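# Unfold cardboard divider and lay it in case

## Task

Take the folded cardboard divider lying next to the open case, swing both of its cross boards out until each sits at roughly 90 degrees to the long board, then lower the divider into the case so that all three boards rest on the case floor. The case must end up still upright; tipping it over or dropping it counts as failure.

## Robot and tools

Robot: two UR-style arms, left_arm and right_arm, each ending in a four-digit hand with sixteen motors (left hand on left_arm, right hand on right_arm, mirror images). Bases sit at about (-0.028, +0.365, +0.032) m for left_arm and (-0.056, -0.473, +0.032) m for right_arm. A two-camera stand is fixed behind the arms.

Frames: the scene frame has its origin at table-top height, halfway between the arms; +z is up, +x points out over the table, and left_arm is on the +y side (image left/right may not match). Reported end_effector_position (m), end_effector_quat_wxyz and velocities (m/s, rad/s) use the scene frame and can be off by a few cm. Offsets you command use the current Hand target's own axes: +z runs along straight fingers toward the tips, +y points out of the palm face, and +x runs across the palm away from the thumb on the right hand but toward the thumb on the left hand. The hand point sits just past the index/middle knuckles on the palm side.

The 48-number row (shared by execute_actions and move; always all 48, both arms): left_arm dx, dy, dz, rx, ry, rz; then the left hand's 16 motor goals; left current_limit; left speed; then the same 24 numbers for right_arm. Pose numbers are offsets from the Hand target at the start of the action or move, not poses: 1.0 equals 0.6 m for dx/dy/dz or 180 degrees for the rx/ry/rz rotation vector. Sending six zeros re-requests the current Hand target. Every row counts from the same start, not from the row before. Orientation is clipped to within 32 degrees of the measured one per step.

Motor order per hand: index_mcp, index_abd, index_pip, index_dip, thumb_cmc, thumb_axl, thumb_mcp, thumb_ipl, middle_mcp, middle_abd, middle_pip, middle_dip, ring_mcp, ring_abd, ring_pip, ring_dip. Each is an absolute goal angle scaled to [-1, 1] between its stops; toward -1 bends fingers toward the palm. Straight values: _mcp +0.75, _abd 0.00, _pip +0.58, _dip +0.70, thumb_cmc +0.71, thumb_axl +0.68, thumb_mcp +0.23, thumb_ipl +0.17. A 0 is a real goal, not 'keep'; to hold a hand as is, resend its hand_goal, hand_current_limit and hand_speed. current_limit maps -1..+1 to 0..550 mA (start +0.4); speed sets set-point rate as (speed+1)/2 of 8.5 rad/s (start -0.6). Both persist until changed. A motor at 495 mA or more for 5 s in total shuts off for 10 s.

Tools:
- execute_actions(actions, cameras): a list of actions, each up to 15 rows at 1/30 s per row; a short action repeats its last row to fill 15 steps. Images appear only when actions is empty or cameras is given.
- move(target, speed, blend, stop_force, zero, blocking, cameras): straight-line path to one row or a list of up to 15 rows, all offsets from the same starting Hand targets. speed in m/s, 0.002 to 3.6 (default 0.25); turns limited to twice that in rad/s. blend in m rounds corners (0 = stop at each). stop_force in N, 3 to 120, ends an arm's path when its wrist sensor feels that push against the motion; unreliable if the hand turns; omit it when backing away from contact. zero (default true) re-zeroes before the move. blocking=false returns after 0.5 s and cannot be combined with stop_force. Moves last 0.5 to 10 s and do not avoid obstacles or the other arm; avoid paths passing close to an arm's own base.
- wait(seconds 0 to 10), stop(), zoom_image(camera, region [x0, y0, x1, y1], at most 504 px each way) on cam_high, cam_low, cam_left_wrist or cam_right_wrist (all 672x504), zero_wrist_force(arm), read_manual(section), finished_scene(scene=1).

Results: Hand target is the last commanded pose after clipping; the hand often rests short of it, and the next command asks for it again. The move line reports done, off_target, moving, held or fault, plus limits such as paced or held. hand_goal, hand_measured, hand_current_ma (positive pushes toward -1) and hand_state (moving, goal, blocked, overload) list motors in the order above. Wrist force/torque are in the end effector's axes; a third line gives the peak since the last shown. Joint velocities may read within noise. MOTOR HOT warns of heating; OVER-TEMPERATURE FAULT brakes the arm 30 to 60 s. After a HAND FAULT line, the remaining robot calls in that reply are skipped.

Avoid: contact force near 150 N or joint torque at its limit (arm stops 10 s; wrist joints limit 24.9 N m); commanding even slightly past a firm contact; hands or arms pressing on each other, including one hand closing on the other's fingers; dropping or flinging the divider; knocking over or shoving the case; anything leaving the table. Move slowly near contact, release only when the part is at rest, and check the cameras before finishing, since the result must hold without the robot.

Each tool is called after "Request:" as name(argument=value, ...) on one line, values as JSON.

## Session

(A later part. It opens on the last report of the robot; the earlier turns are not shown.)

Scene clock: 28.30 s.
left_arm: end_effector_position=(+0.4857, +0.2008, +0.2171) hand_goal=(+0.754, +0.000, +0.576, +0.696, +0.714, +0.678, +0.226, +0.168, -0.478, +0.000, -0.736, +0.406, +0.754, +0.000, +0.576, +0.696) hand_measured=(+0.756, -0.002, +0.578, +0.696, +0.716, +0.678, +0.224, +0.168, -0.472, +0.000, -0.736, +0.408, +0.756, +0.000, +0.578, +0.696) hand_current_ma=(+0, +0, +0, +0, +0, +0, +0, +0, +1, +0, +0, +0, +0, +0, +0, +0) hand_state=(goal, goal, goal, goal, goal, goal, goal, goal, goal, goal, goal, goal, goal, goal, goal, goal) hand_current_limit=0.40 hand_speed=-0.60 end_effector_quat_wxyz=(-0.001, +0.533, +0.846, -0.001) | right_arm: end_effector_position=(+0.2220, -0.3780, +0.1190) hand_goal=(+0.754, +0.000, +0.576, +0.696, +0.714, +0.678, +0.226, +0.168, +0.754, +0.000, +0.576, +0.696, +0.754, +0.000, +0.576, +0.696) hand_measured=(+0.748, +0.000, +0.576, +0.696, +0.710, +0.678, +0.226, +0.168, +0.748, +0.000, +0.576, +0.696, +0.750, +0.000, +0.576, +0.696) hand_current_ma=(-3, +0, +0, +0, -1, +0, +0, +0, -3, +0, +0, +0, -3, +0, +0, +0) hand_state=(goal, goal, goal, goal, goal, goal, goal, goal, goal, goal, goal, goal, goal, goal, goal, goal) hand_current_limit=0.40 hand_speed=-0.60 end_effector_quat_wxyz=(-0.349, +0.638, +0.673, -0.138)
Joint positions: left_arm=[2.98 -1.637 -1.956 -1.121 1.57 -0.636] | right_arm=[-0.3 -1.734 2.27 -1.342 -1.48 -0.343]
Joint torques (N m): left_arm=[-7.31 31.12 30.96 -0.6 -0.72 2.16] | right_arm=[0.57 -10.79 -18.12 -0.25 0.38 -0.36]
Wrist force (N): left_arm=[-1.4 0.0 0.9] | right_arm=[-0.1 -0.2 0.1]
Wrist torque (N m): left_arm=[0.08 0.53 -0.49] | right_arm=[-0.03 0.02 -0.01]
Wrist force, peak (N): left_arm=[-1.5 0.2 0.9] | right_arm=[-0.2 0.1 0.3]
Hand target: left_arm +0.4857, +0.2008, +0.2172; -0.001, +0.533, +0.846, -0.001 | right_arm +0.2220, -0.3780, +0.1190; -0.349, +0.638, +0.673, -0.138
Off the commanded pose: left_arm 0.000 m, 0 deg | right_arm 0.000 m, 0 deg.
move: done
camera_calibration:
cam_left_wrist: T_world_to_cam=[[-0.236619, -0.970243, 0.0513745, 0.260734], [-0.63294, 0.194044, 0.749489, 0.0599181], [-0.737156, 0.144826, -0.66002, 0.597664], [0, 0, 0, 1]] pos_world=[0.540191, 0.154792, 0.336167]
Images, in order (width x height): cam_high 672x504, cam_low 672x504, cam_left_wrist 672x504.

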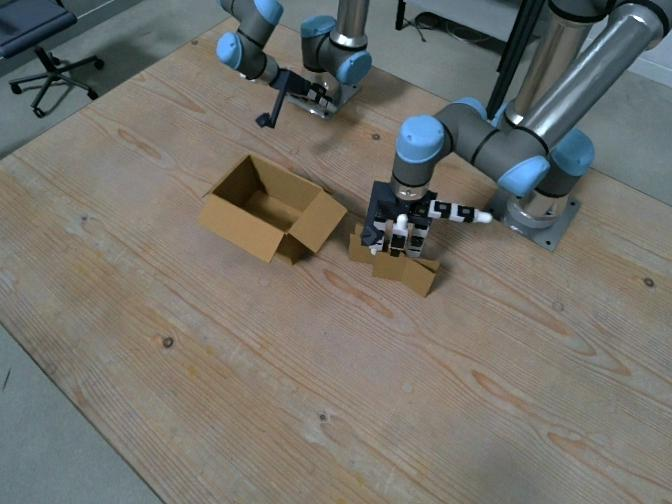

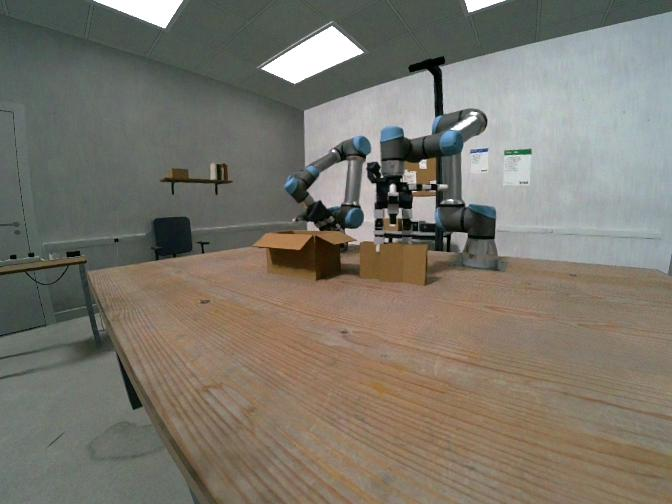

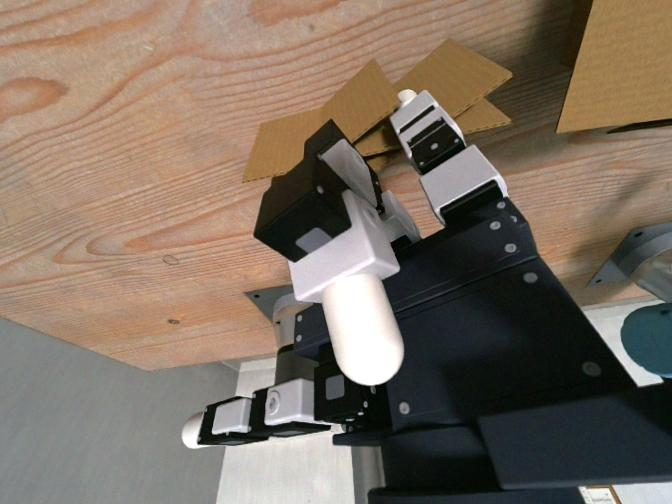

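Request:
move(target=[[0.0330,-0.0177,0,0,0,-0.0833, 0.754,0,0.576,0.696,0.714,0.678,0.226,0.168,-0.478,0,-0.736,0.406,0.754,0,0.576,0.696,0.4,-0.6, 0,0,0,0,0,0, 0.754,0,0.576,0.696,0.714,0.678,0.226,0.168,0.754,0,0.576,0.696,0.754,0,0.576,0.696,0.4,-0.6],[0.0598,-0.0393,0,0,0,-0.1667, 0.754,0,0.576,0.696,0.714,0.678,0.226,0.168,-0.478,0,-0.736,0.406,0.754,0,0.576,0.696,0.4,-0.6, 0,0,0,0,0,0, 0.754,0,0.576,0.696,0.714,0.678,0.226,0.168,0.754,0,0.576,0.696,0.754,0,0.576,0.696,0.4,-0.6],[0.0802,-0.0673,0,0,0,-0.25, 0.754,0,0.576,0.696,0.714,0.678,0.226,0.168,-0.478,0,-0.736,0.406,0.754,0,0.576,0.696,0.4,-0.6, 0,0,0,0,0,0, 0.754,0,0.576,0.696,0.714,0.678,0.226,0.168,0.754,0,0.576,0.696,0.754,0,0.576,0.696,0.4,-0.6]], speed=0.12, blend=0.003, cameras=["cam_high","cam_low","cam_left_wrist"])

Request:
zoom_image(camera="cam_high", region=[340, 200, 450, 310])

Request:
zoom_image(camera="cam_low", region=[340, 180, 450, 290])

Request:
zoom_image(camera="cam_left_wrist", region=[224, 0, 544, 320])

Scene clock: 33.37 s.
left_arm: end_effector_position=(+0.4285, +0.2268, +0.2173) hand_goal=(+0.754, +0.000, +0.576, +0.696, +0.714, +0.678, +0.226, +0.168, -0.478, +0.000, -0.736, +0.406, +0.754, +0.000, +0.576, +0.696) hand_measured=(+0.754, -0.002, +0.578, +0.696, +0.716, +0.678, +0.224, +0.168, -0.472, +0.000, -0.736, +0.408, +0.756, +0.000, +0.578, +0.696) hand_current_ma=(+0, +0, +0, +0, +0, +0, +0, +0, +1, +0, +0, +0, +0, +0, +0, +0) hand_state=(goal, goal, goal, goal, goal, goal, goal, goal, goal, goal, goal, goal, goal, goal, goal, goal) hand_current_limit=0.40 hand_speed=-0.60 end_effector_quat_wxyz=(-0.001, +0.169, +0.986, +0.000) | right_arm: end_effector_position=(+0.2220, -0.3780, +0.1190) hand_goal=(+0.754, +0.000, +0.576, +0.696, +0.714, +0.678, +0.226, +0.168, +0.754, +0.000, +0.576, +0.696, +0.754, +0.000, +0.576, +0.696) hand_measured=(+0.748, +0.000, +0.576, +0.696, +0.710, +0.678, +0.226, +0.168, +0.748, +0.000, +0.576, +0.696, +0.750, +0.000, +0.576, +0.696) hand_current_ma=(-3, +0, +0, +0, -1, +0, +0, +0, -3, +0, +0, +0, -3, +0, +0, +0) hand_state=(goal, goal, goal, goal, goal, goal, goal, goal, goal, goal, goal, goal, goal, goal, goal, goal) hand_current_limit=0.40 hand_speed=-0.60 end_effector_quat_wxyz=(-0.349, +0.638, +0.673, -0.138)
Joint positions: left_arm=[2.972 -1.648 -1.945 -1.122 1.57 -1.429] | right_arm=[-0.3 -1.734 2.27 -1.342 -1.48 -0.343]
Joint torques (N m): left_arm=[7.39 16.79 32.45 -0.3 1.55 -2.34] | right_arm=[-0.05 -11.48 -16.82 -0.32 0.37 -0.43]
Wrist force (N): left_arm=[-1.2 0.2 0.9] | right_arm=[-0.1 0.0 -0.1]
Wrist torque (N m): left_arm=[0.10 0.51 -0.38] | right_arm=[0.00 0.02 -0.01]
Wrist force, peak (N): left_arm=[-1.5 0.1 1.1] | right_arm=[-0.1 0.2 0.4]
Hand target: left_arm +0.4285, +0.2268, +0.2173; -0.001, +0.169, +0.986, +0.000 | right_arm +0.2220, -0.3780, +0.1190; -0.349, +0.638, +0.673, -0.138
Off the commanded pose: left_arm 0.000 m, 0 deg | right_arm 0.000 m, 0 deg.
move: done
camera_calibration:
cam_left_wrist: T_world_to_cam=[[0.518624, -0.853533, 0.0501089, -0.0773127], [-0.584253, -0.310996, 0.749619, 0.112206], [-0.624241, -0.418047, -0.65997, 0.631094], [0, 0, 0, 1]] pos_world=[0.499608, 0.232734, 0.336265]
Images, in order (width x height): cam_high 672x504, cam_low 672x504, cam_left_wrist 672x504.

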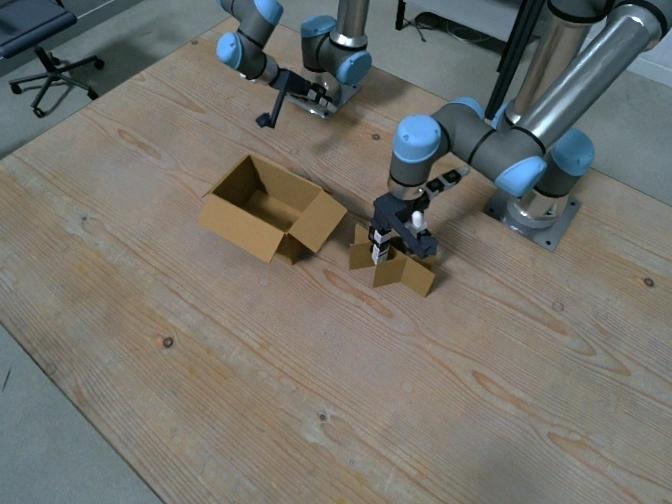

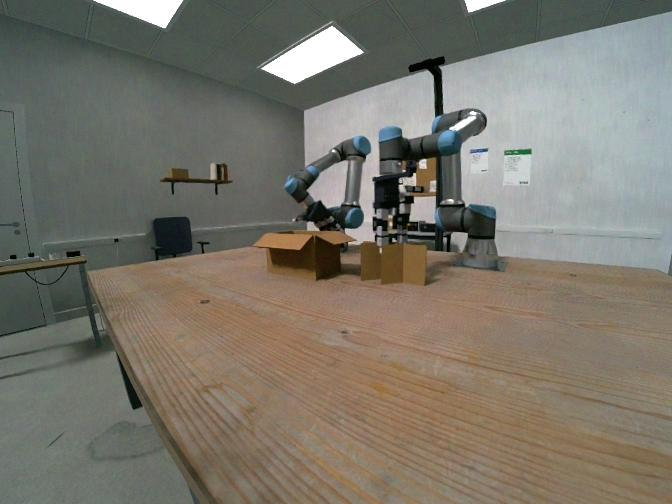

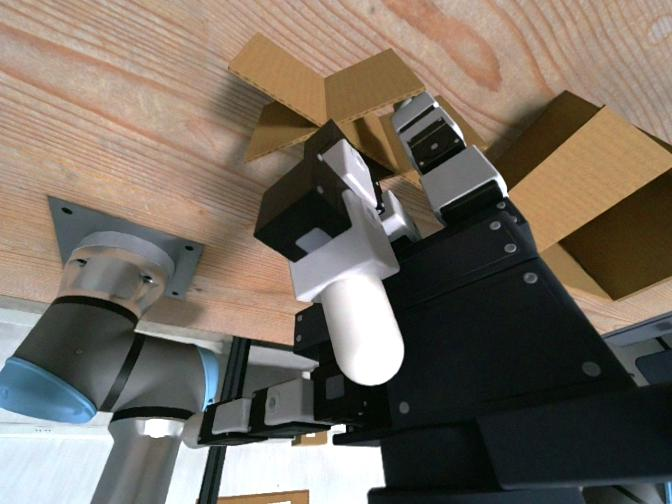

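Scaled by 4.582 from the camera's 672x504 image, which has a finer 960x720 frame.

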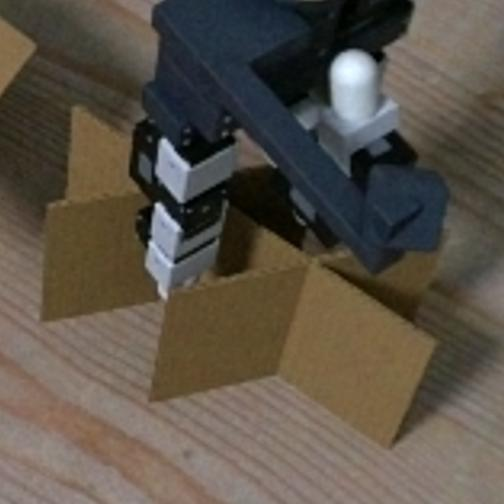

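Scaled by 4.582 from the camera's 672x504 image, which has a finer 960x720 frame.

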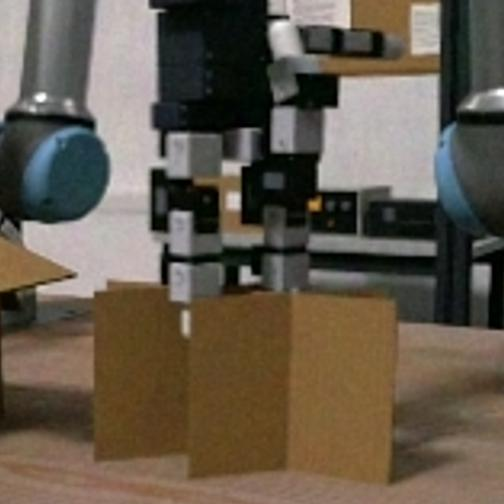

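Scaled by 1.575 from the camera's 672x504 image, which has a finer 960x720 frame.

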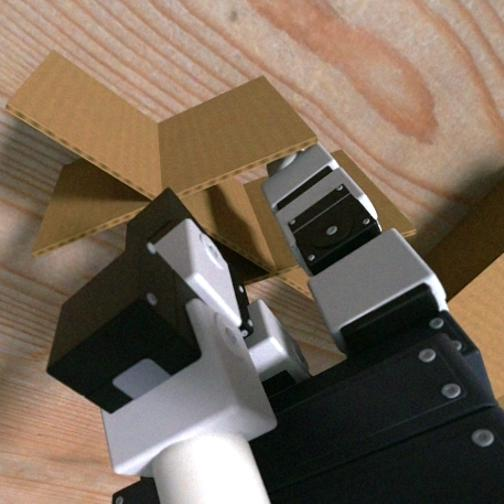

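Request:
move(target=[[0.0315,-0.0140,0,0,0,-0.0833, 0.754,0,0.576,0.696,0.714,0.678,0.226,0.168,-0.478,0,-0.736,0.406,0.754,0,0.576,0.696,0.4,-0.6, 0,0,0,0,0,0, 0.754,0,0.576,0.696,0.714,0.678,0.226,0.168,0.754,0,0.576,0.696,0.754,0,0.576,0.696,0.4,-0.6],[0.0583,-0.0357,0,0,0,-0.1667, 0.754,0,0.576,0.696,0.714,0.678,0.226,0.168,-0.478,0,-0.736,0.406,0.754,0,0.576,0.696,0.4,-0.6, 0,0,0,0,0,0, 0.754,0,0.576,0.696,0.714,0.678,0.226,0.168,0.754,0,0.576,0.696,0.754,0,0.576,0.696,0.4,-0.6],[0.0787,-0.0637,0,0,0,-0.25, 0.754,0,0.576,0.696,0.714,0.678,0.226,0.168,-0.478,0,-0.736,0.406,0.754,0,0.576,0.696,0.4,-0.6, 0,0,0,0,0,0, 0.754,0,0.576,0.696,0.714,0.678,0.226,0.168,0.754,0,0.576,0.696,0.754,0,0.576,0.696,0.4,-0.6],[0.0915,-0.0980,0,0,0,-0.3389, 0.754,0,0.576,0.696,0.714,0.678,0.226,0.168,-0.478,0,-0.736,0.406,0.754,0,0.576,0.696,0.4,-0.6, 0,0,0,0,0,0, 0.754,0,0.576,0.696,0.714,0.678,0.226,0.168,0.754,0,0.576,0.696,0.754,0,0.576,0.696,0.4,-0.6]], speed=0.12, blend=0.003, cameras=["cam_high","cam_low","cam_left_wrist"])

Request:
zoom_image(camera="cam_high", region=[340, 200, 450, 310])

Request:
zoom_image(camera="cam_low", region=[340, 180, 450, 290])

Request:
zoom_image(camera="cam_left_wrist", region=[224, 0, 544, 320])

Scene clock: 39.07 s.
left_arm: end_effector_position=(+0.3571, +0.1897, +0.2175) hand_goal=(+0.754, +0.000, +0.576, +0.696, +0.714, +0.678, +0.226, +0.168, -0.478, +0.000, -0.736, +0.406, +0.754, +0.000, +0.576, +0.696) hand_measured=(+0.754, -0.002, +0.578, +0.696, +0.716, +0.678, +0.224, +0.168, -0.472, +0.000, -0.736, +0.408, +0.756, +0.000, +0.578, +0.696) hand_current_ma=(+0, +0, +0, +0, +0, +0, +0, +0, +1, +0, +0, +0, +0, +0, +0, +0) hand_state=(goal, goal, goal, goal, goal, goal, goal, goal, goal, goal, goal, goal, goal, goal, goal, goal) hand_current_limit=0.40 hand_speed=-0.60 end_effector_quat_wxyz=(-0.001, -0.355, +0.935, +0.000) | right_arm: end_effector_position=(+0.2220, -0.3780, +0.1190) hand_goal=(+0.754, +0.000, +0.576, +0.696, +0.714, +0.678, +0.226, +0.168, +0.754, +0.000, +0.576, +0.696, +0.754, +0.000, +0.576, +0.696) hand_measured=(+0.748, +0.000, +0.576, +0.696, +0.710, +0.678, +0.226, +0.168, +0.748, +0.000, +0.576, +0.696, +0.750, +0.000, +0.576, +0.696) hand_current_ma=(-3, +0, +0, +0, -1, +0, +0, +0, -3, +0, +0, +0, -3, +0, +0, +0) hand_state=(goal, goal, goal, goal, goal, goal, goal, goal, goal, goal, goal, goal, goal, goal, goal, goal) hand_current_limit=0.40 hand_speed=-0.60 end_effector_quat_wxyz=(-0.349, +0.638, +0.673, -0.138)
Joint positions: left_arm=[2.979 -1.664 -1.926 -1.124 1.57 -2.486] | right_arm=[-0.3 -1.734 2.27 -1.342 -1.48 -0.343]
Joint torques (N m): left_arm=[6.86 31.47 9.76 3.9 1.37 -2.59] | right_arm=[0.41 -11.52 -17.79 -0.36 0.62 -0.4]
Wrist force (N): left_arm=[-1.4 0.1 1.0] | right_arm=[-0.1 0.2 0.1]
Wrist torque (N m): left_arm=[0.07 0.53 -0.39] | right_arm=[0.01 0.01 -0.01]
Wrist force, peak (N): left_arm=[-1.4 0.3 1.1] | right_arm=[-0.3 0.1 0.5]
Hand target: left_arm +0.3572, +0.1896, +0.2175; -0.001, -0.355, +0.935, +0.000 | right_arm +0.2220, -0.3780, +0.1190; -0.349, +0.638, +0.673, -0.138
Off the commanded pose: left_arm 0.000 m, 0 deg | right_arm 0.000 m, 0 deg.
move: done
camera_calibration:
cam_left_wrist: T_world_to_cam=[[0.998019, 0.039666, 0.0488423, -0.412411], [-0.0103052, -0.662728, 0.748789, -0.079232], [0.0620707, -0.747809, -0.661006, 0.388792], [0, 0, 0, 1]] pos_world=[0.386645, 0.254592, 0.336465]
Images, in order (width x height): cam_high 672x504, cam_low 672x504, cam_left_wrist 672x504.

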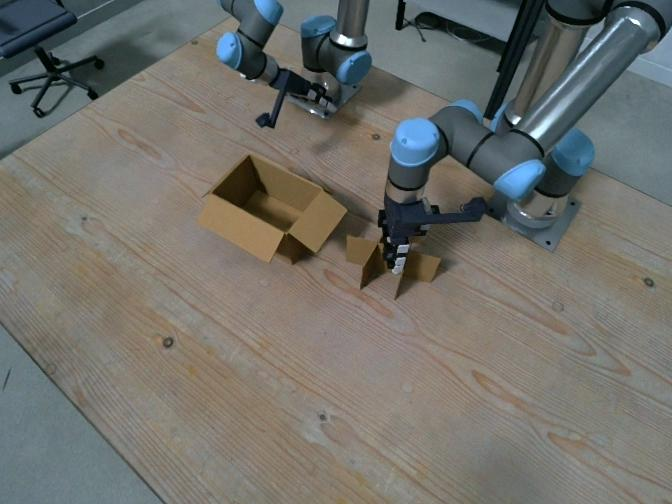

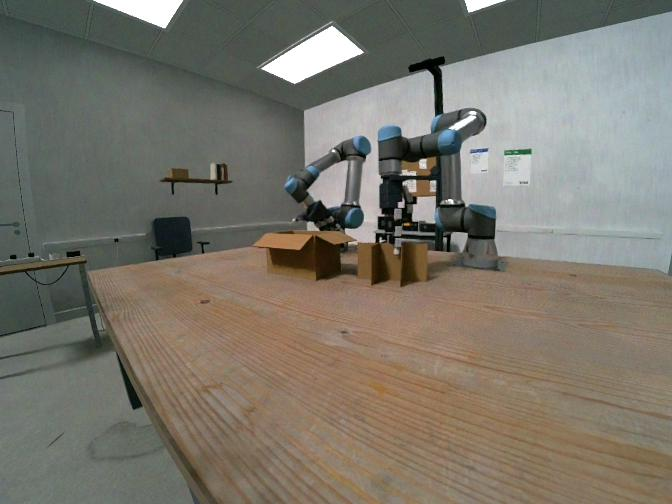

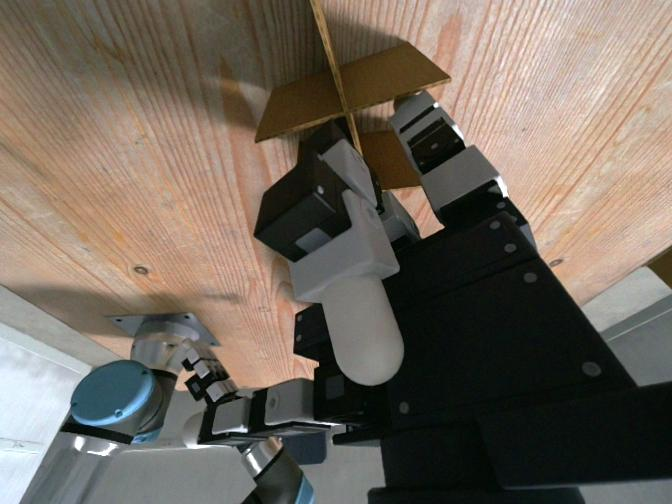

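Scaled by 4.582 from the camera's 672x504 image, which has a finer 960x720 frame.

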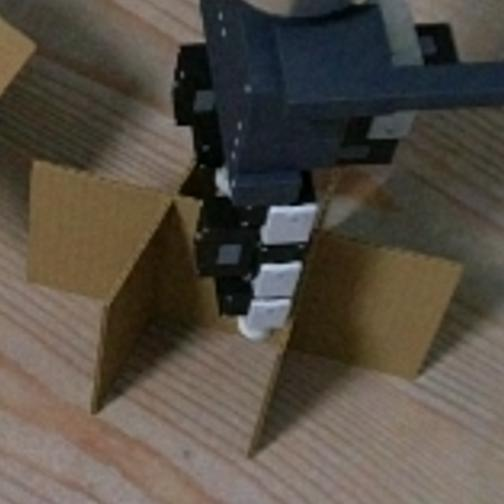

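Scaled by 4.582 from the camera's 672x504 image, which has a finer 960x720 frame.

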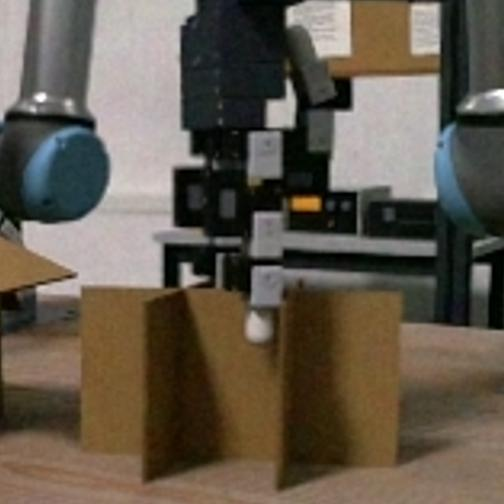

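Scaled by 1.575 from the camera's 672x504 image, which has a finer 960x720 frame.

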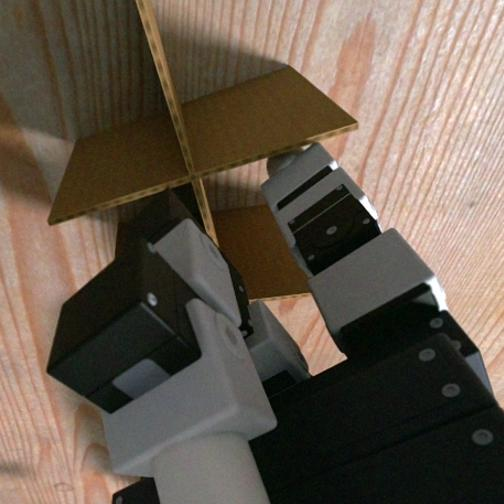

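Request:
move(target=[0.0378,-0.0192,0,0,0,-0.0778, 0.754,0,0.576,0.696,0.714,0.678,0.226,0.168,-0.478,0,-0.736,0.406,0.754,0,0.576,0.696,0.4,-0.6, 0,0,0,0,0,0, 0.754,0,0.576,0.696,0.714,0.678,0.226,0.168,0.754,0,0.576,0.696,0.754,0,0.576,0.696,0.4,-0.6], speed=0.08, cameras=["cam_high","cam_low","cam_left_wrist"])

Request:
zoom_image(camera="cam_high", region=[340, 200, 450, 310])

Request:
zoom_image(camera="cam_left_wrist", region=[224, 0, 544, 320])

Scene clock: 42.60 s.
left_arm: end_effector_position=(+0.3479, +0.1660, +0.2175) hand_goal=(+0.754, +0.000, +0.576, +0.696, +0.714, +0.678, +0.226, +0.168, -0.478, +0.000, -0.736, +0.406, +0.754, +0.000, +0.576, +0.696) hand_measured=(+0.754, -0.002, +0.578, +0.696, +0.716, +0.678, +0.224, +0.168, -0.472, +0.000, -0.736, +0.408, +0.756, +0.000, +0.578, +0.696) hand_current_ma=(+0, +0, +0, +0, +0, +0, +0, +0, +1, +0, +0, +0, +0, +0, +0, +0) hand_state=(goal, goal, goal, goal, goal, goal, goal, goal, goal, goal, goal, goal, goal, goal, goal, goal) hand_current_limit=0.40 hand_speed=-0.60 end_effector_quat_wxyz=(-0.001, -0.466, +0.885, +0.000) | right_arm: end_effector_position=(+0.2220, -0.3780, +0.1190) hand_goal=(+0.754, +0.000, +0.576, +0.696, +0.714, +0.678, +0.226, +0.168, +0.754, +0.000, +0.576, +0.696, +0.754, +0.000, +0.576, +0.696) hand_measured=(+0.748, +0.000, +0.576, +0.696, +0.710, +0.678, +0.226, +0.168, +0.748, +0.000, +0.576, +0.696, +0.750, +0.000, +0.576, +0.696) hand_current_ma=(-3, +0, +0, +0, -1, +0, +0, +0, -3, +0, +0, +0, -3, +0, +0, +0) hand_state=(goal, goal, goal, goal, goal, goal, goal, goal, goal, goal, goal, goal, goal, goal, goal, goal) hand_current_limit=0.40 hand_speed=-0.60 end_effector_quat_wxyz=(-0.349, +0.638, +0.673, -0.138)
Joint positions: left_arm=[2.97 -1.669 -1.92 -1.124 1.57 -2.74] | right_arm=[-0.3 -1.734 2.27 -1.342 -1.48 -0.343]
Joint torques (N m): left_arm=[-8.09 25.31 22.87 -0.1 1.54 -2.25] | right_arm=[-0.36 -11.47 -17.63 -0.21 0.77 -0.69]
Wrist force (N): left_arm=[-1.1 0.2 0.8] | right_arm=[0.0 0.2 0.0]
Wrist torque (N m): left_arm=[0.10 0.49 -0.37] | right_arm=[0.02 0.00 0.02]
Wrist force, peak (N): left_arm=[-1.5 0.2 1.0] | right_arm=[-0.2 0.4 -0.2]
Hand target: left_arm +0.3478, +0.1660, +0.2175; -0.001, -0.466, +0.885, +0.000 | right_arm +0.2220, -0.3780, +0.1190; -0.349, +0.638, +0.673, -0.138
Off the commanded pose: left_arm 0.000 m, 0 deg | right_arm 0.000 m, 0 deg.
move: done
camera_calibration:
cam_left_wrist: T_world_to_cam=[[0.958745, 0.280036, 0.0488672, -0.428408], [0.150476, -0.645799, 0.748532, -0.153699], [0.241174, -0.710298, -0.661296, 0.303166], [0, 0, 0, 1]] pos_world=[0.360747, 0.236049, 0.336466]
Images, in order (width x height): cam_high 672x504, cam_low 672x504, cam_left_wrist 672x504.

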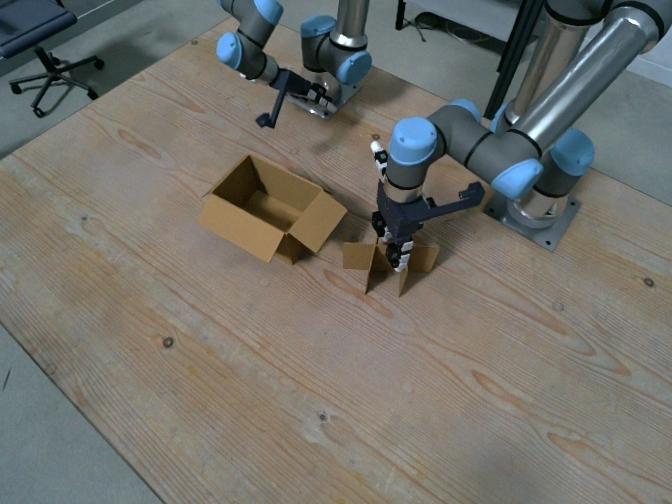

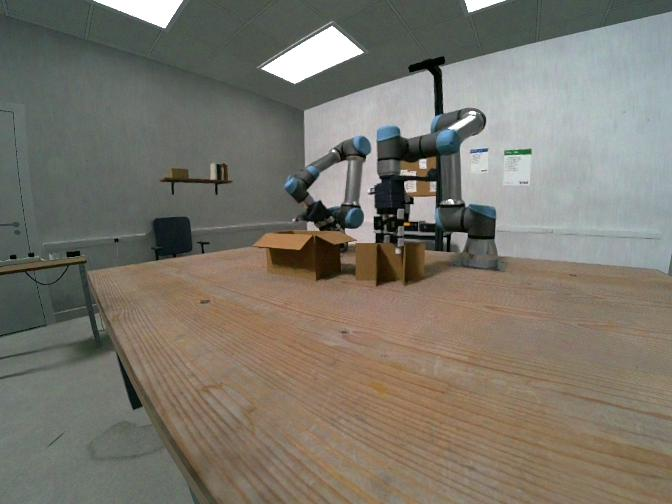

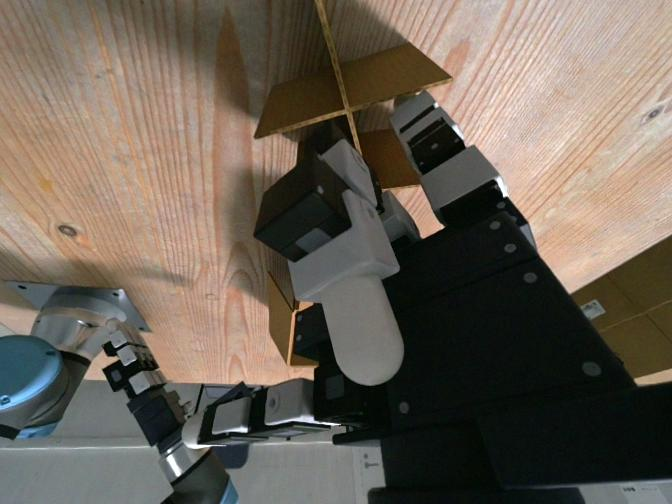

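Scaled by 4.582 from the camera's 672x504 image, which has a finer 960x720 frame.

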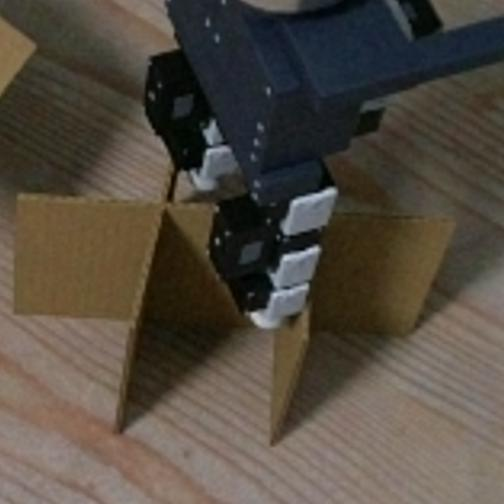

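Scaled by 1.575 from the camera's 672x504 image, which has a finer 960x720 frame.

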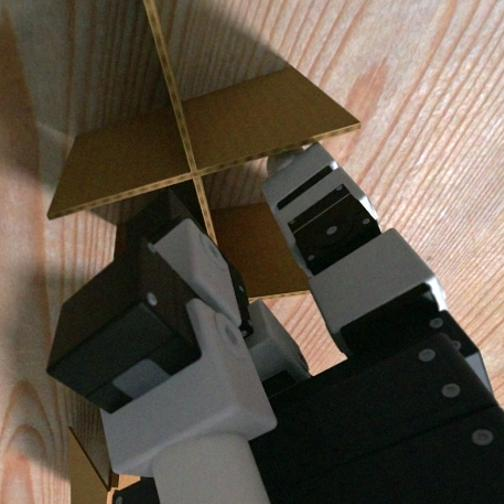

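Request:
move(target=[[-0.0134,0.0032,0,0,0,0.0333, 0.754,0,0.576,0.696,0.714,0.678,0.226,0.168,-0.478,0,-0.736,0.406,0.754,0,0.576,0.696,0.4,-0.6, 0,0,0,0,0,0, 0.754,0,0.576,0.696,0.714,0.678,0.226,0.168,0.754,0,0.576,0.696,0.754,0,0.576,0.696,0.4,-0.6],[-0.0134,0.0032,-0.12,0,0,0.0333, 0.754,0,0.576,0.696,0.714,0.678,0.226,0.168,-0.478,0,-0.736,0.406,0.754,0,0.576,0.696,0.4,-0.6, 0,0,0,0,0,0, 0.754,0,0.576,0.696,0.714,0.678,0.226,0.168,0.754,0,0.576,0.696,0.754,0,0.576,0.696,0.4,-0.6],[-0.19,-0.2,-0.12,0,0,0.0333, 0.754,0,0.576,0.696,0.714,0.678,0.226,0.168,0.754,0,0.576,0.696,-0.478,0,-0.736,0.406,0.4,-0.6, 0,0,0,0,0,0, 0.754,0,0.576,0.696,0.714,0.678,0.226,0.168,0.754,0,0.576,0.696,0.754,0,0.576,0.696,0.4,-0.6]], speed=0.15, cameras=["cam_high","cam_low","cam_left_wrist"])

Request:
zoom_image(camera="cam_high", region=[340, 200, 450, 310])

Request:
zoom_image(camera="cam_left_wrist", region=[224, 0, 544, 320])

Scene clock: 48.90 s.
left_arm: end_effector_position=(+0.5114, +0.1921, +0.2892) hand_goal=(+0.754, +0.000, +0.576, +0.696, +0.714, +0.678, +0.226, +0.168, +0.754, +0.000, +0.576, +0.696, -0.478, +0.000, -0.736, +0.406) hand_measured=(+0.754, -0.002, +0.578, +0.696, +0.716, +0.678, +0.224, +0.168, +0.750, +0.000, +0.572, +0.694, -0.458, +0.000, -0.732, +0.408) hand_current_ma=(+0, +0, +0, +0, +0, +0, +0, +0, -1, +0, -1, +0, +14, +0, +0, +0) hand_state=(goal, goal, goal, goal, goal, goal, goal, goal, goal, goal, goal, goal, goal, goal, goal, goal) hand_current_limit=0.40 hand_speed=-0.60 end_effector_quat_wxyz=(-0.001, -0.419, +0.908, +0.000) | right_arm: end_effector_position=(+0.2220, -0.3780, +0.1190) hand_goal=(+0.754, +0.000, +0.576, +0.696, +0.714, +0.678, +0.226, +0.168, +0.754, +0.000, +0.576, +0.696, +0.754, +0.000, +0.576, +0.696) hand_measured=(+0.748, +0.000, +0.576, +0.696, +0.710, +0.678, +0.226, +0.168, +0.748, +0.000, +0.576, +0.696, +0.750, +0.000, +0.576, +0.696) hand_current_ma=(-3, +0, +0, +0, -1, +0, +0, +0, -3, +0, +0, +0, -3, +0, +0, +0) hand_state=(goal, goal, goal, goal, goal, goal, goal, goal, goal, goal, goal, goal, goal, goal, goal, goal) hand_current_limit=0.40 hand_speed=-0.60 end_effector_quat_wxyz=(-0.349, +0.638, +0.673, -0.138)
Joint positions: left_arm=[3.046 -1.943 -1.381 -1.39 1.57 -2.559] | right_arm=[-0.3 -1.734 2.27 -1.342 -1.48 -0.343]
Joint torques (N m): left_arm=[7.21 30.49 33.28 -0.31 1.43 2.38] | right_arm=[1.02 -10.41 -17.42 -0.23 0.83 -0.75]
Wrist force (N): left_arm=[-0.9 0.2 1.0] | right_arm=[-0.2 0.0 0.1]
Wrist torque (N m): left_arm=[0.08 0.49 -0.45] | right_arm=[-0.02 0.02 -0.01]
Wrist force, peak (N): left_arm=[-1.8 -0.5 1.1] | right_arm=[-0.5 0.2 0.2]
Hand target: left_arm +0.5114, +0.1921, +0.2892; -0.001, -0.419, +0.908, +0.000 | right_arm +0.2220, -0.3780, +0.1190; -0.349, +0.638, +0.673, -0.138
Off the commanded pose: left_arm 0.000 m, 0 deg | right_arm 0.000 m, 0 deg.
move: done
camera_calibration:
cam_left_wrist: T_world_to_cam=[[0.982702, 0.178611, 0.0489415, -0.588826], [0.082287, -0.657868, 0.748625, -0.177958], [0.16591, -0.731648, -0.661185, 0.372246], [0, 0, 0, 1]] pos_world=[0.531524, 0.260451, 0.408166]
Images, in order (width x height): cam_high 672x504, cam_low 672x504, cam_left_wrist 672x504.

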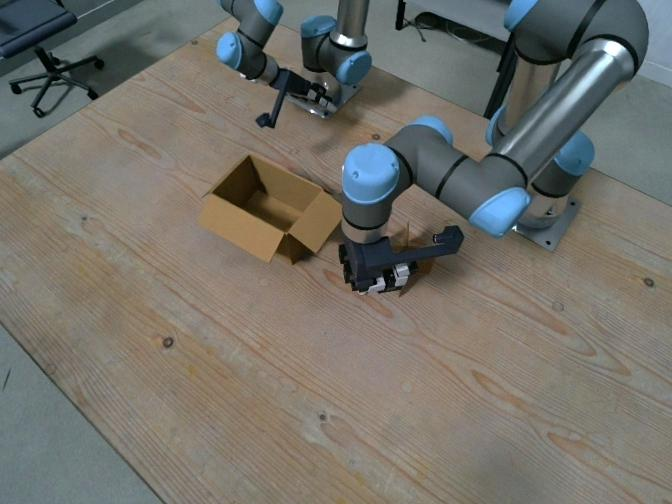

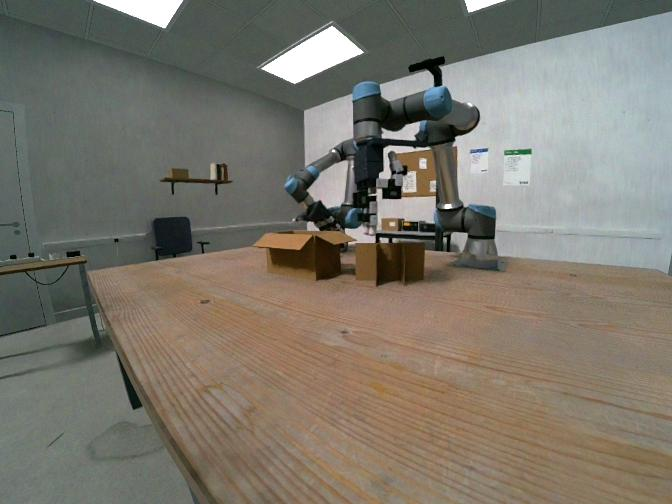

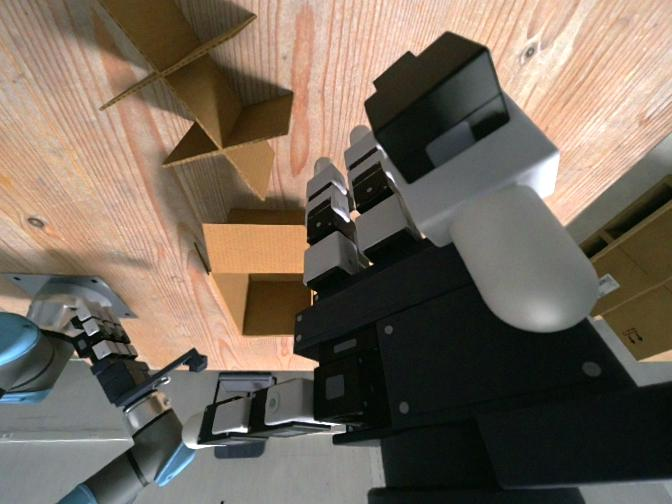

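Scaled by 4.582 from the camera's 672x504 image, which has a finer 960x720 frame.

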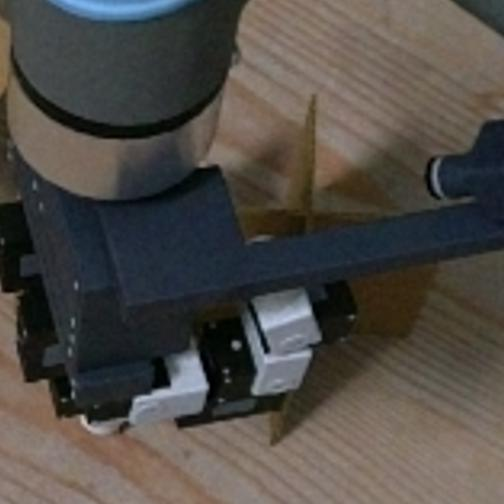

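Scaled by 1.575 from the camera's 672x504 image, which has a finer 960x720 frame.

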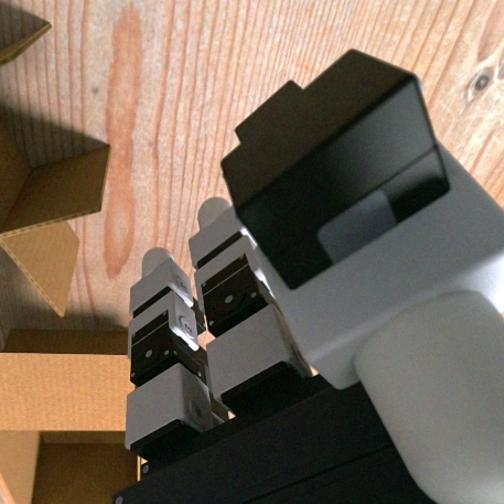

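Request:
zoom_image(camera="cam_left_wrist", region=[90, 0, 310, 210])

Scaled by 2.291 from the camera's 672x504 image, which has a finer 960x720 frame.

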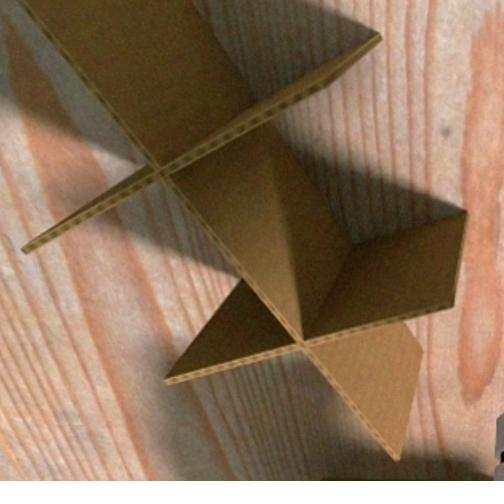

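Request:
move(target=[[0.1327,0.1762,0,0,0,0.0844, 0.754,0.073,0.576,0.696,0.714,0.678,0.226,0.168,0.754,-0.073,0.576,0.696,-0.478,0,-0.736,0.406,0.4,-0.6, 0,0,0,0,0,0, 0.754,0,0.576,0.696,0.714,0.678,0.226,0.168,0.754,0,0.576,0.696,0.754,0,0.576,0.696,0.4,-0.6]], speed=0.15, cameras=["cam_high","cam_left_wrist"])

Request:
zoom_image(camera="cam_high", region=[340, 200, 450, 310])

Request:
zoom_image(camera="cam_left_wrist", region=[200, 0, 504, 260])

Scene clock: 52.40 s.
left_arm: end_effector_position=(+0.3794, +0.2001, +0.2894) hand_goal=(+0.754, +0.074, +0.576, +0.696, +0.714, +0.678, +0.226, +0.168, +0.754, -0.072, +0.576, +0.696, -0.478, +0.000, -0.736, +0.406) hand_measured=(+0.754, +0.070, +0.578, +0.696, +0.716, +0.678, +0.224, +0.168, +0.750, -0.068, +0.572, +0.694, -0.458, +0.000, -0.734, +0.408) hand_current_ma=(+0, -1, +0, +0, +0, +0, +0, +0, -1, +1, +0, +0, +14, +0, +0, +0) hand_state=(goal, goal, goal, goal, goal, goal, goal, goal, goal, goal, goal, goal, goal, goal, goal, goal) hand_current_limit=0.40 hand_speed=-0.60 end_effector_quat_wxyz=(-0.001, -0.295, +0.955, +0.000) | right_arm: end_effector_position=(+0.2220, -0.3780, +0.1190) hand_goal=(+0.754, +0.000, +0.576, +0.696, +0.714, +0.678, +0.226, +0.168, +0.754, +0.000, +0.576, +0.696, +0.754, +0.000, +0.576, +0.696) hand_measured=(+0.748, +0.000, +0.576, +0.696, +0.710, +0.678, +0.226, +0.168, +0.748, +0.000, +0.576, +0.696, +0.750, +0.000, +0.576, +0.696) hand_current_ma=(-3, +0, +0, +0, -1, +0, +0, +0, -3, +0, +0, +0, -3, +0, +0, +0) hand_state=(goal, goal, goal, goal, goal, goal, goal, goal, goal, goal, goal, goal, goal, goal, goal, goal) hand_current_limit=0.40 hand_speed=-0.60 end_effector_quat_wxyz=(-0.349, +0.638, +0.673, -0.138)
Joint positions: left_arm=[2.988 -1.635 -1.762 -1.317 1.57 -2.352] | right_arm=[-0.3 -1.734 2.27 -1.342 -1.48 -0.343]
Joint torques (N m): left_arm=[-8.72 33.39 10.34 4.79 -1.21 2.45] | right_arm=[0.16 -10.53 -17.37 -0.29 0.89 -0.56]
Wrist force (N): left_arm=[-1.2 0.0 0.9] | right_arm=[-0.3 0.0 0.0]
Wrist torque (N m): left_arm=[0.07 0.51 -0.48] | right_arm=[-0.01 0.04 -0.02]
Wrist force, peak (N): left_arm=[-1.9 -0.5 0.9] | right_arm=[-0.3 0.2 0.3]
Hand target: left_arm +0.3793, +0.2001, +0.2894; -0.001, -0.295, +0.955, +0.000 | right_arm +0.2220, -0.3780, +0.1190; -0.349, +0.638, +0.673, -0.138
Off the commanded pose: left_arm 0.000 m, 0 deg | right_arm 0.000 m, 0 deg.
move: done
camera_calibration:
cam_left_wrist: T_world_to_cam=[[0.995181, -0.0849648, 0.0489563, -0.412544], [-0.0928564, -0.656057, 0.748977, -0.0960446], [-0.0315185, -0.749913, -0.660785, 0.478572], [0, 0, 0, 1]] pos_world=[0.416721, 0.260825, 0.408365]
Images, in order (width x height): cam_high 672x504, cam_left_wrist 672x504.

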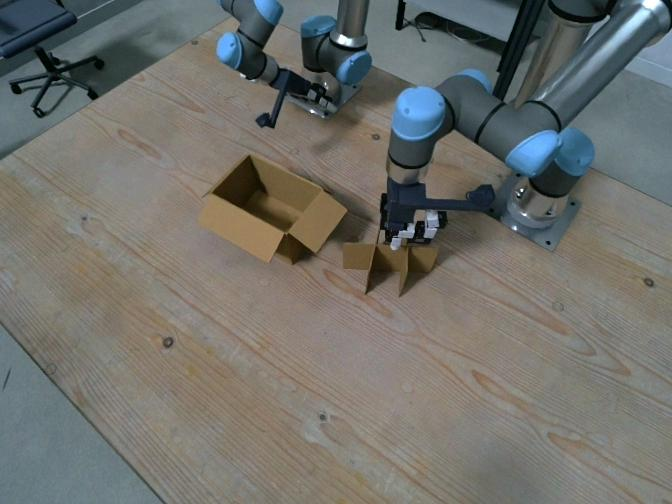

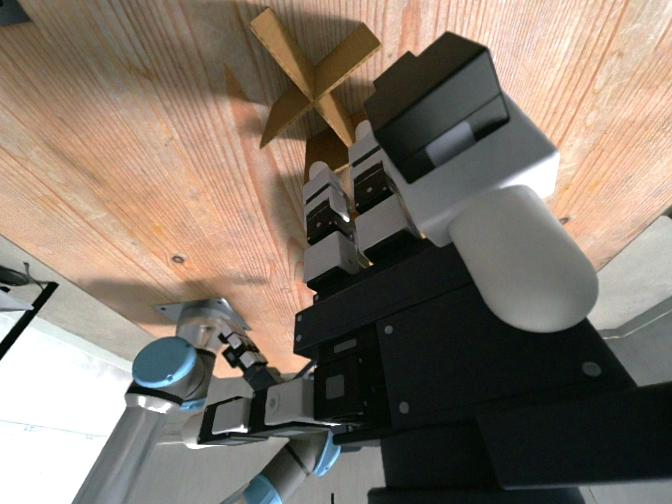

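Scaled by 4.582 from the camera's 672x504 image, which has a finer 960x720 frame.

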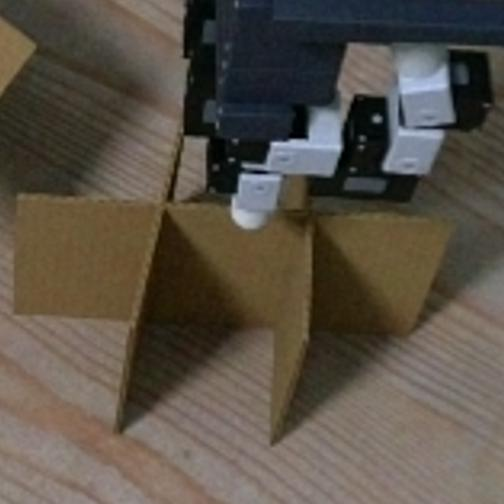

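Scaled by 1.658 from the camera's 672x504 image, which has a finer 960x720 frame.

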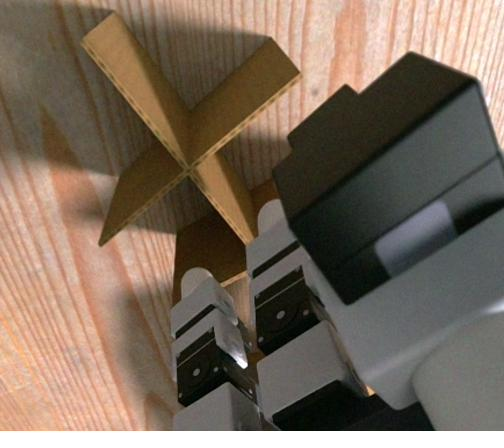

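Request:
move(target=[0,0,0.1057,0,0,0, 0.754,0.073,0.576,0.696,0.714,0.678,0.226,0.168,0.754,-0.073,0.576,0.696,-0.478,0,-0.736,0.406,0.4,-0.6, 0,0,0,0,0,0, 0.754,0,0.576,0.696,0.714,0.678,0.226,0.168,0.754,0,0.576,0.696,0.754,0,0.576,0.696,0.4,-0.6], speed=0.05, stop_force=4, cameras=["cam_high","cam_low","cam_left_wrist"])

Request:
zoom_image(camera="cam_high", region=[340, 200, 450, 310])

Request:
zoom_image(camera="cam_low", region=[340, 180, 450, 290])

Request:
zoom_image(camera="cam_left_wrist", region=[200, 0, 504, 260])

Scene clock: 55.10 s.
left_arm: end_effector_position=(+0.3792, +0.2001, +0.2260) hand_goal=(+0.754, +0.074, +0.576, +0.696, +0.714, +0.678, +0.226, +0.168, +0.754, -0.072, +0.576, +0.696, -0.478, +0.000, -0.736, +0.406) hand_measured=(+0.754, +0.070, +0.578, +0.696, +0.716, +0.678, +0.224, +0.168, +0.750, -0.068, +0.572, +0.694, -0.458, +0.000, -0.734, +0.408) hand_current_ma=(+0, -1, +0, +0, +0, +0, +0, +0, -1, +1, +0, +0, +14, +0, +0, +0) hand_state=(goal, goal, goal, goal, goal, goal, goal, goal, goal, goal, goal, goal, goal, goal, goal, goal) hand_current_limit=0.40 hand_speed=-0.60 end_effector_quat_wxyz=(-0.001, -0.295, +0.955, +0.000) | right_arm: end_effector_position=(+0.2220, -0.3780, +0.1190) hand_goal=(+0.754, +0.000, +0.576, +0.696, +0.714, +0.678, +0.226, +0.168, +0.754, +0.000, +0.576, +0.696, +0.754, +0.000, +0.576, +0.696) hand_measured=(+0.748, +0.000, +0.576, +0.696, +0.710, +0.678, +0.226, +0.168, +0.748, +0.000, +0.576, +0.696, +0.750, +0.000, +0.576, +0.696) hand_current_ma=(-3, +0, +0, +0, -1, +0, +0, +0, -3, +0, +0, +0, -3, +0, +0, +0) hand_state=(goal, goal, goal, goal, goal, goal, goal, goal, goal, goal, goal, goal, goal, goal, goal, goal) hand_current_limit=0.40 hand_speed=-0.60 end_effector_quat_wxyz=(-0.349, +0.638, +0.673, -0.138)
Joint positions: left_arm=[2.988 -1.686 -1.878 -1.15 1.57 -2.352] | right_arm=[-0.3 -1.734 2.27 -1.342 -1.48 -0.343]
Joint torques (N m): left_arm=[-9.23 19.06 9.57 4.67 0.5 -2.25] | right_arm=[0.35 -11.36 -17.33 -0.32 0.84 -0.89]
Wrist force (N): left_arm=[-1.2 0.1 1.0] | right_arm=[-0.1 -0.1 -0.1]
Wrist torque (N m): left_arm=[0.06 0.51 -0.48] | right_arm=[-0.01 0.02 0.00]
Wrist force, peak (N): left_arm=[-1.4 0.0 1.2] | right_arm=[-0.3 0.2 0.3]
Hand target: left_arm +0.3792, +0.2001, +0.2260; -0.001, -0.295, +0.955, +0.000 | right_arm +0.2220, -0.3780, +0.1190; -0.349, +0.638, +0.673, -0.138
Off the commanded pose: left_arm 0.000 m, 0 deg | right_arm 0.000 m, 0 deg.
move: done
camera_calibration:
cam_left_wrist: T_world_to_cam=[[0.995168, -0.0851071, 0.0489681, -0.409203], [-0.092959, -0.656042, 0.748978, -0.04854], [-0.0316182, -0.749911, -0.660783, 0.436712], [0, 0, 0, 1]] pos_world=[0.416521, 0.260825, 0.344965]
Images, in order (width x height): cam_high 672x504, cam_low 672x504, cam_left_wrist 672x504.

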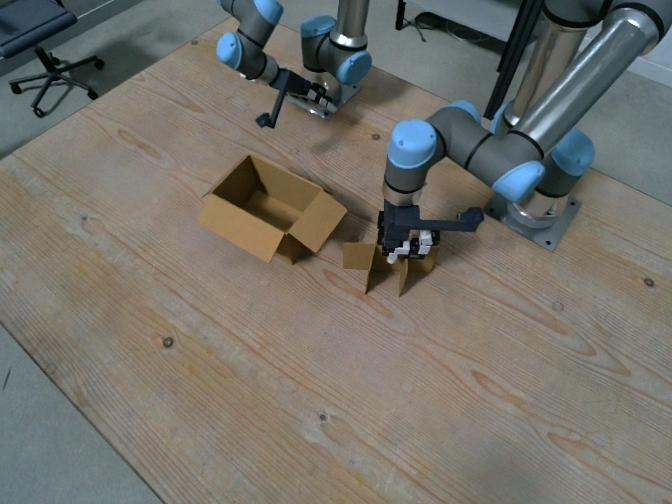

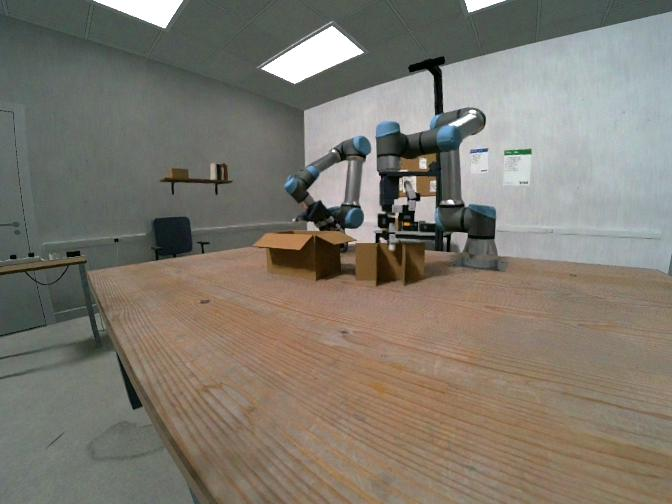

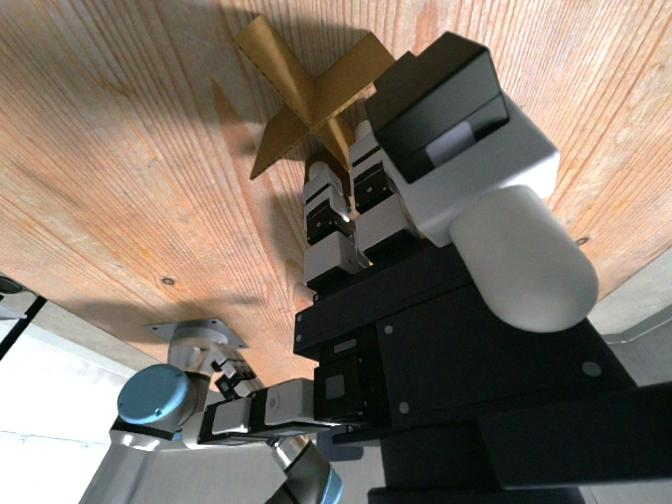

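Scaled by 4.582 from the camera's 672x504 image, which has a finer 960x720 frame.

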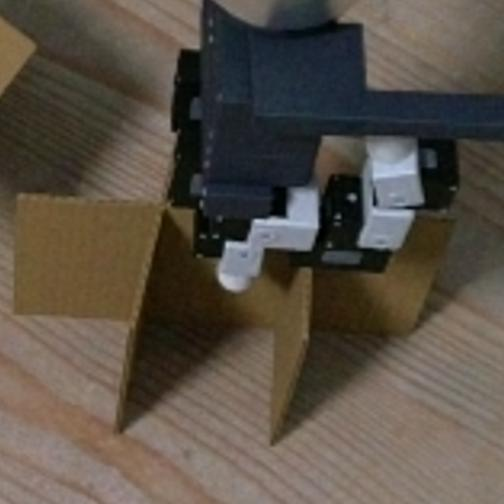

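Scaled by 4.582 from the camera's 672x504 image, which has a finer 960x720 frame.

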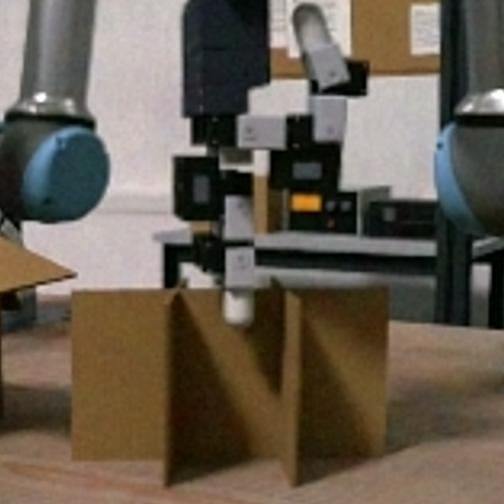

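Scaled by 1.658 from the camera's 672x504 image, which has a finer 960x720 frame.

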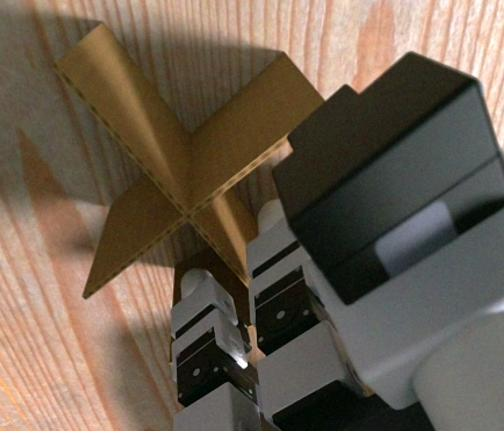

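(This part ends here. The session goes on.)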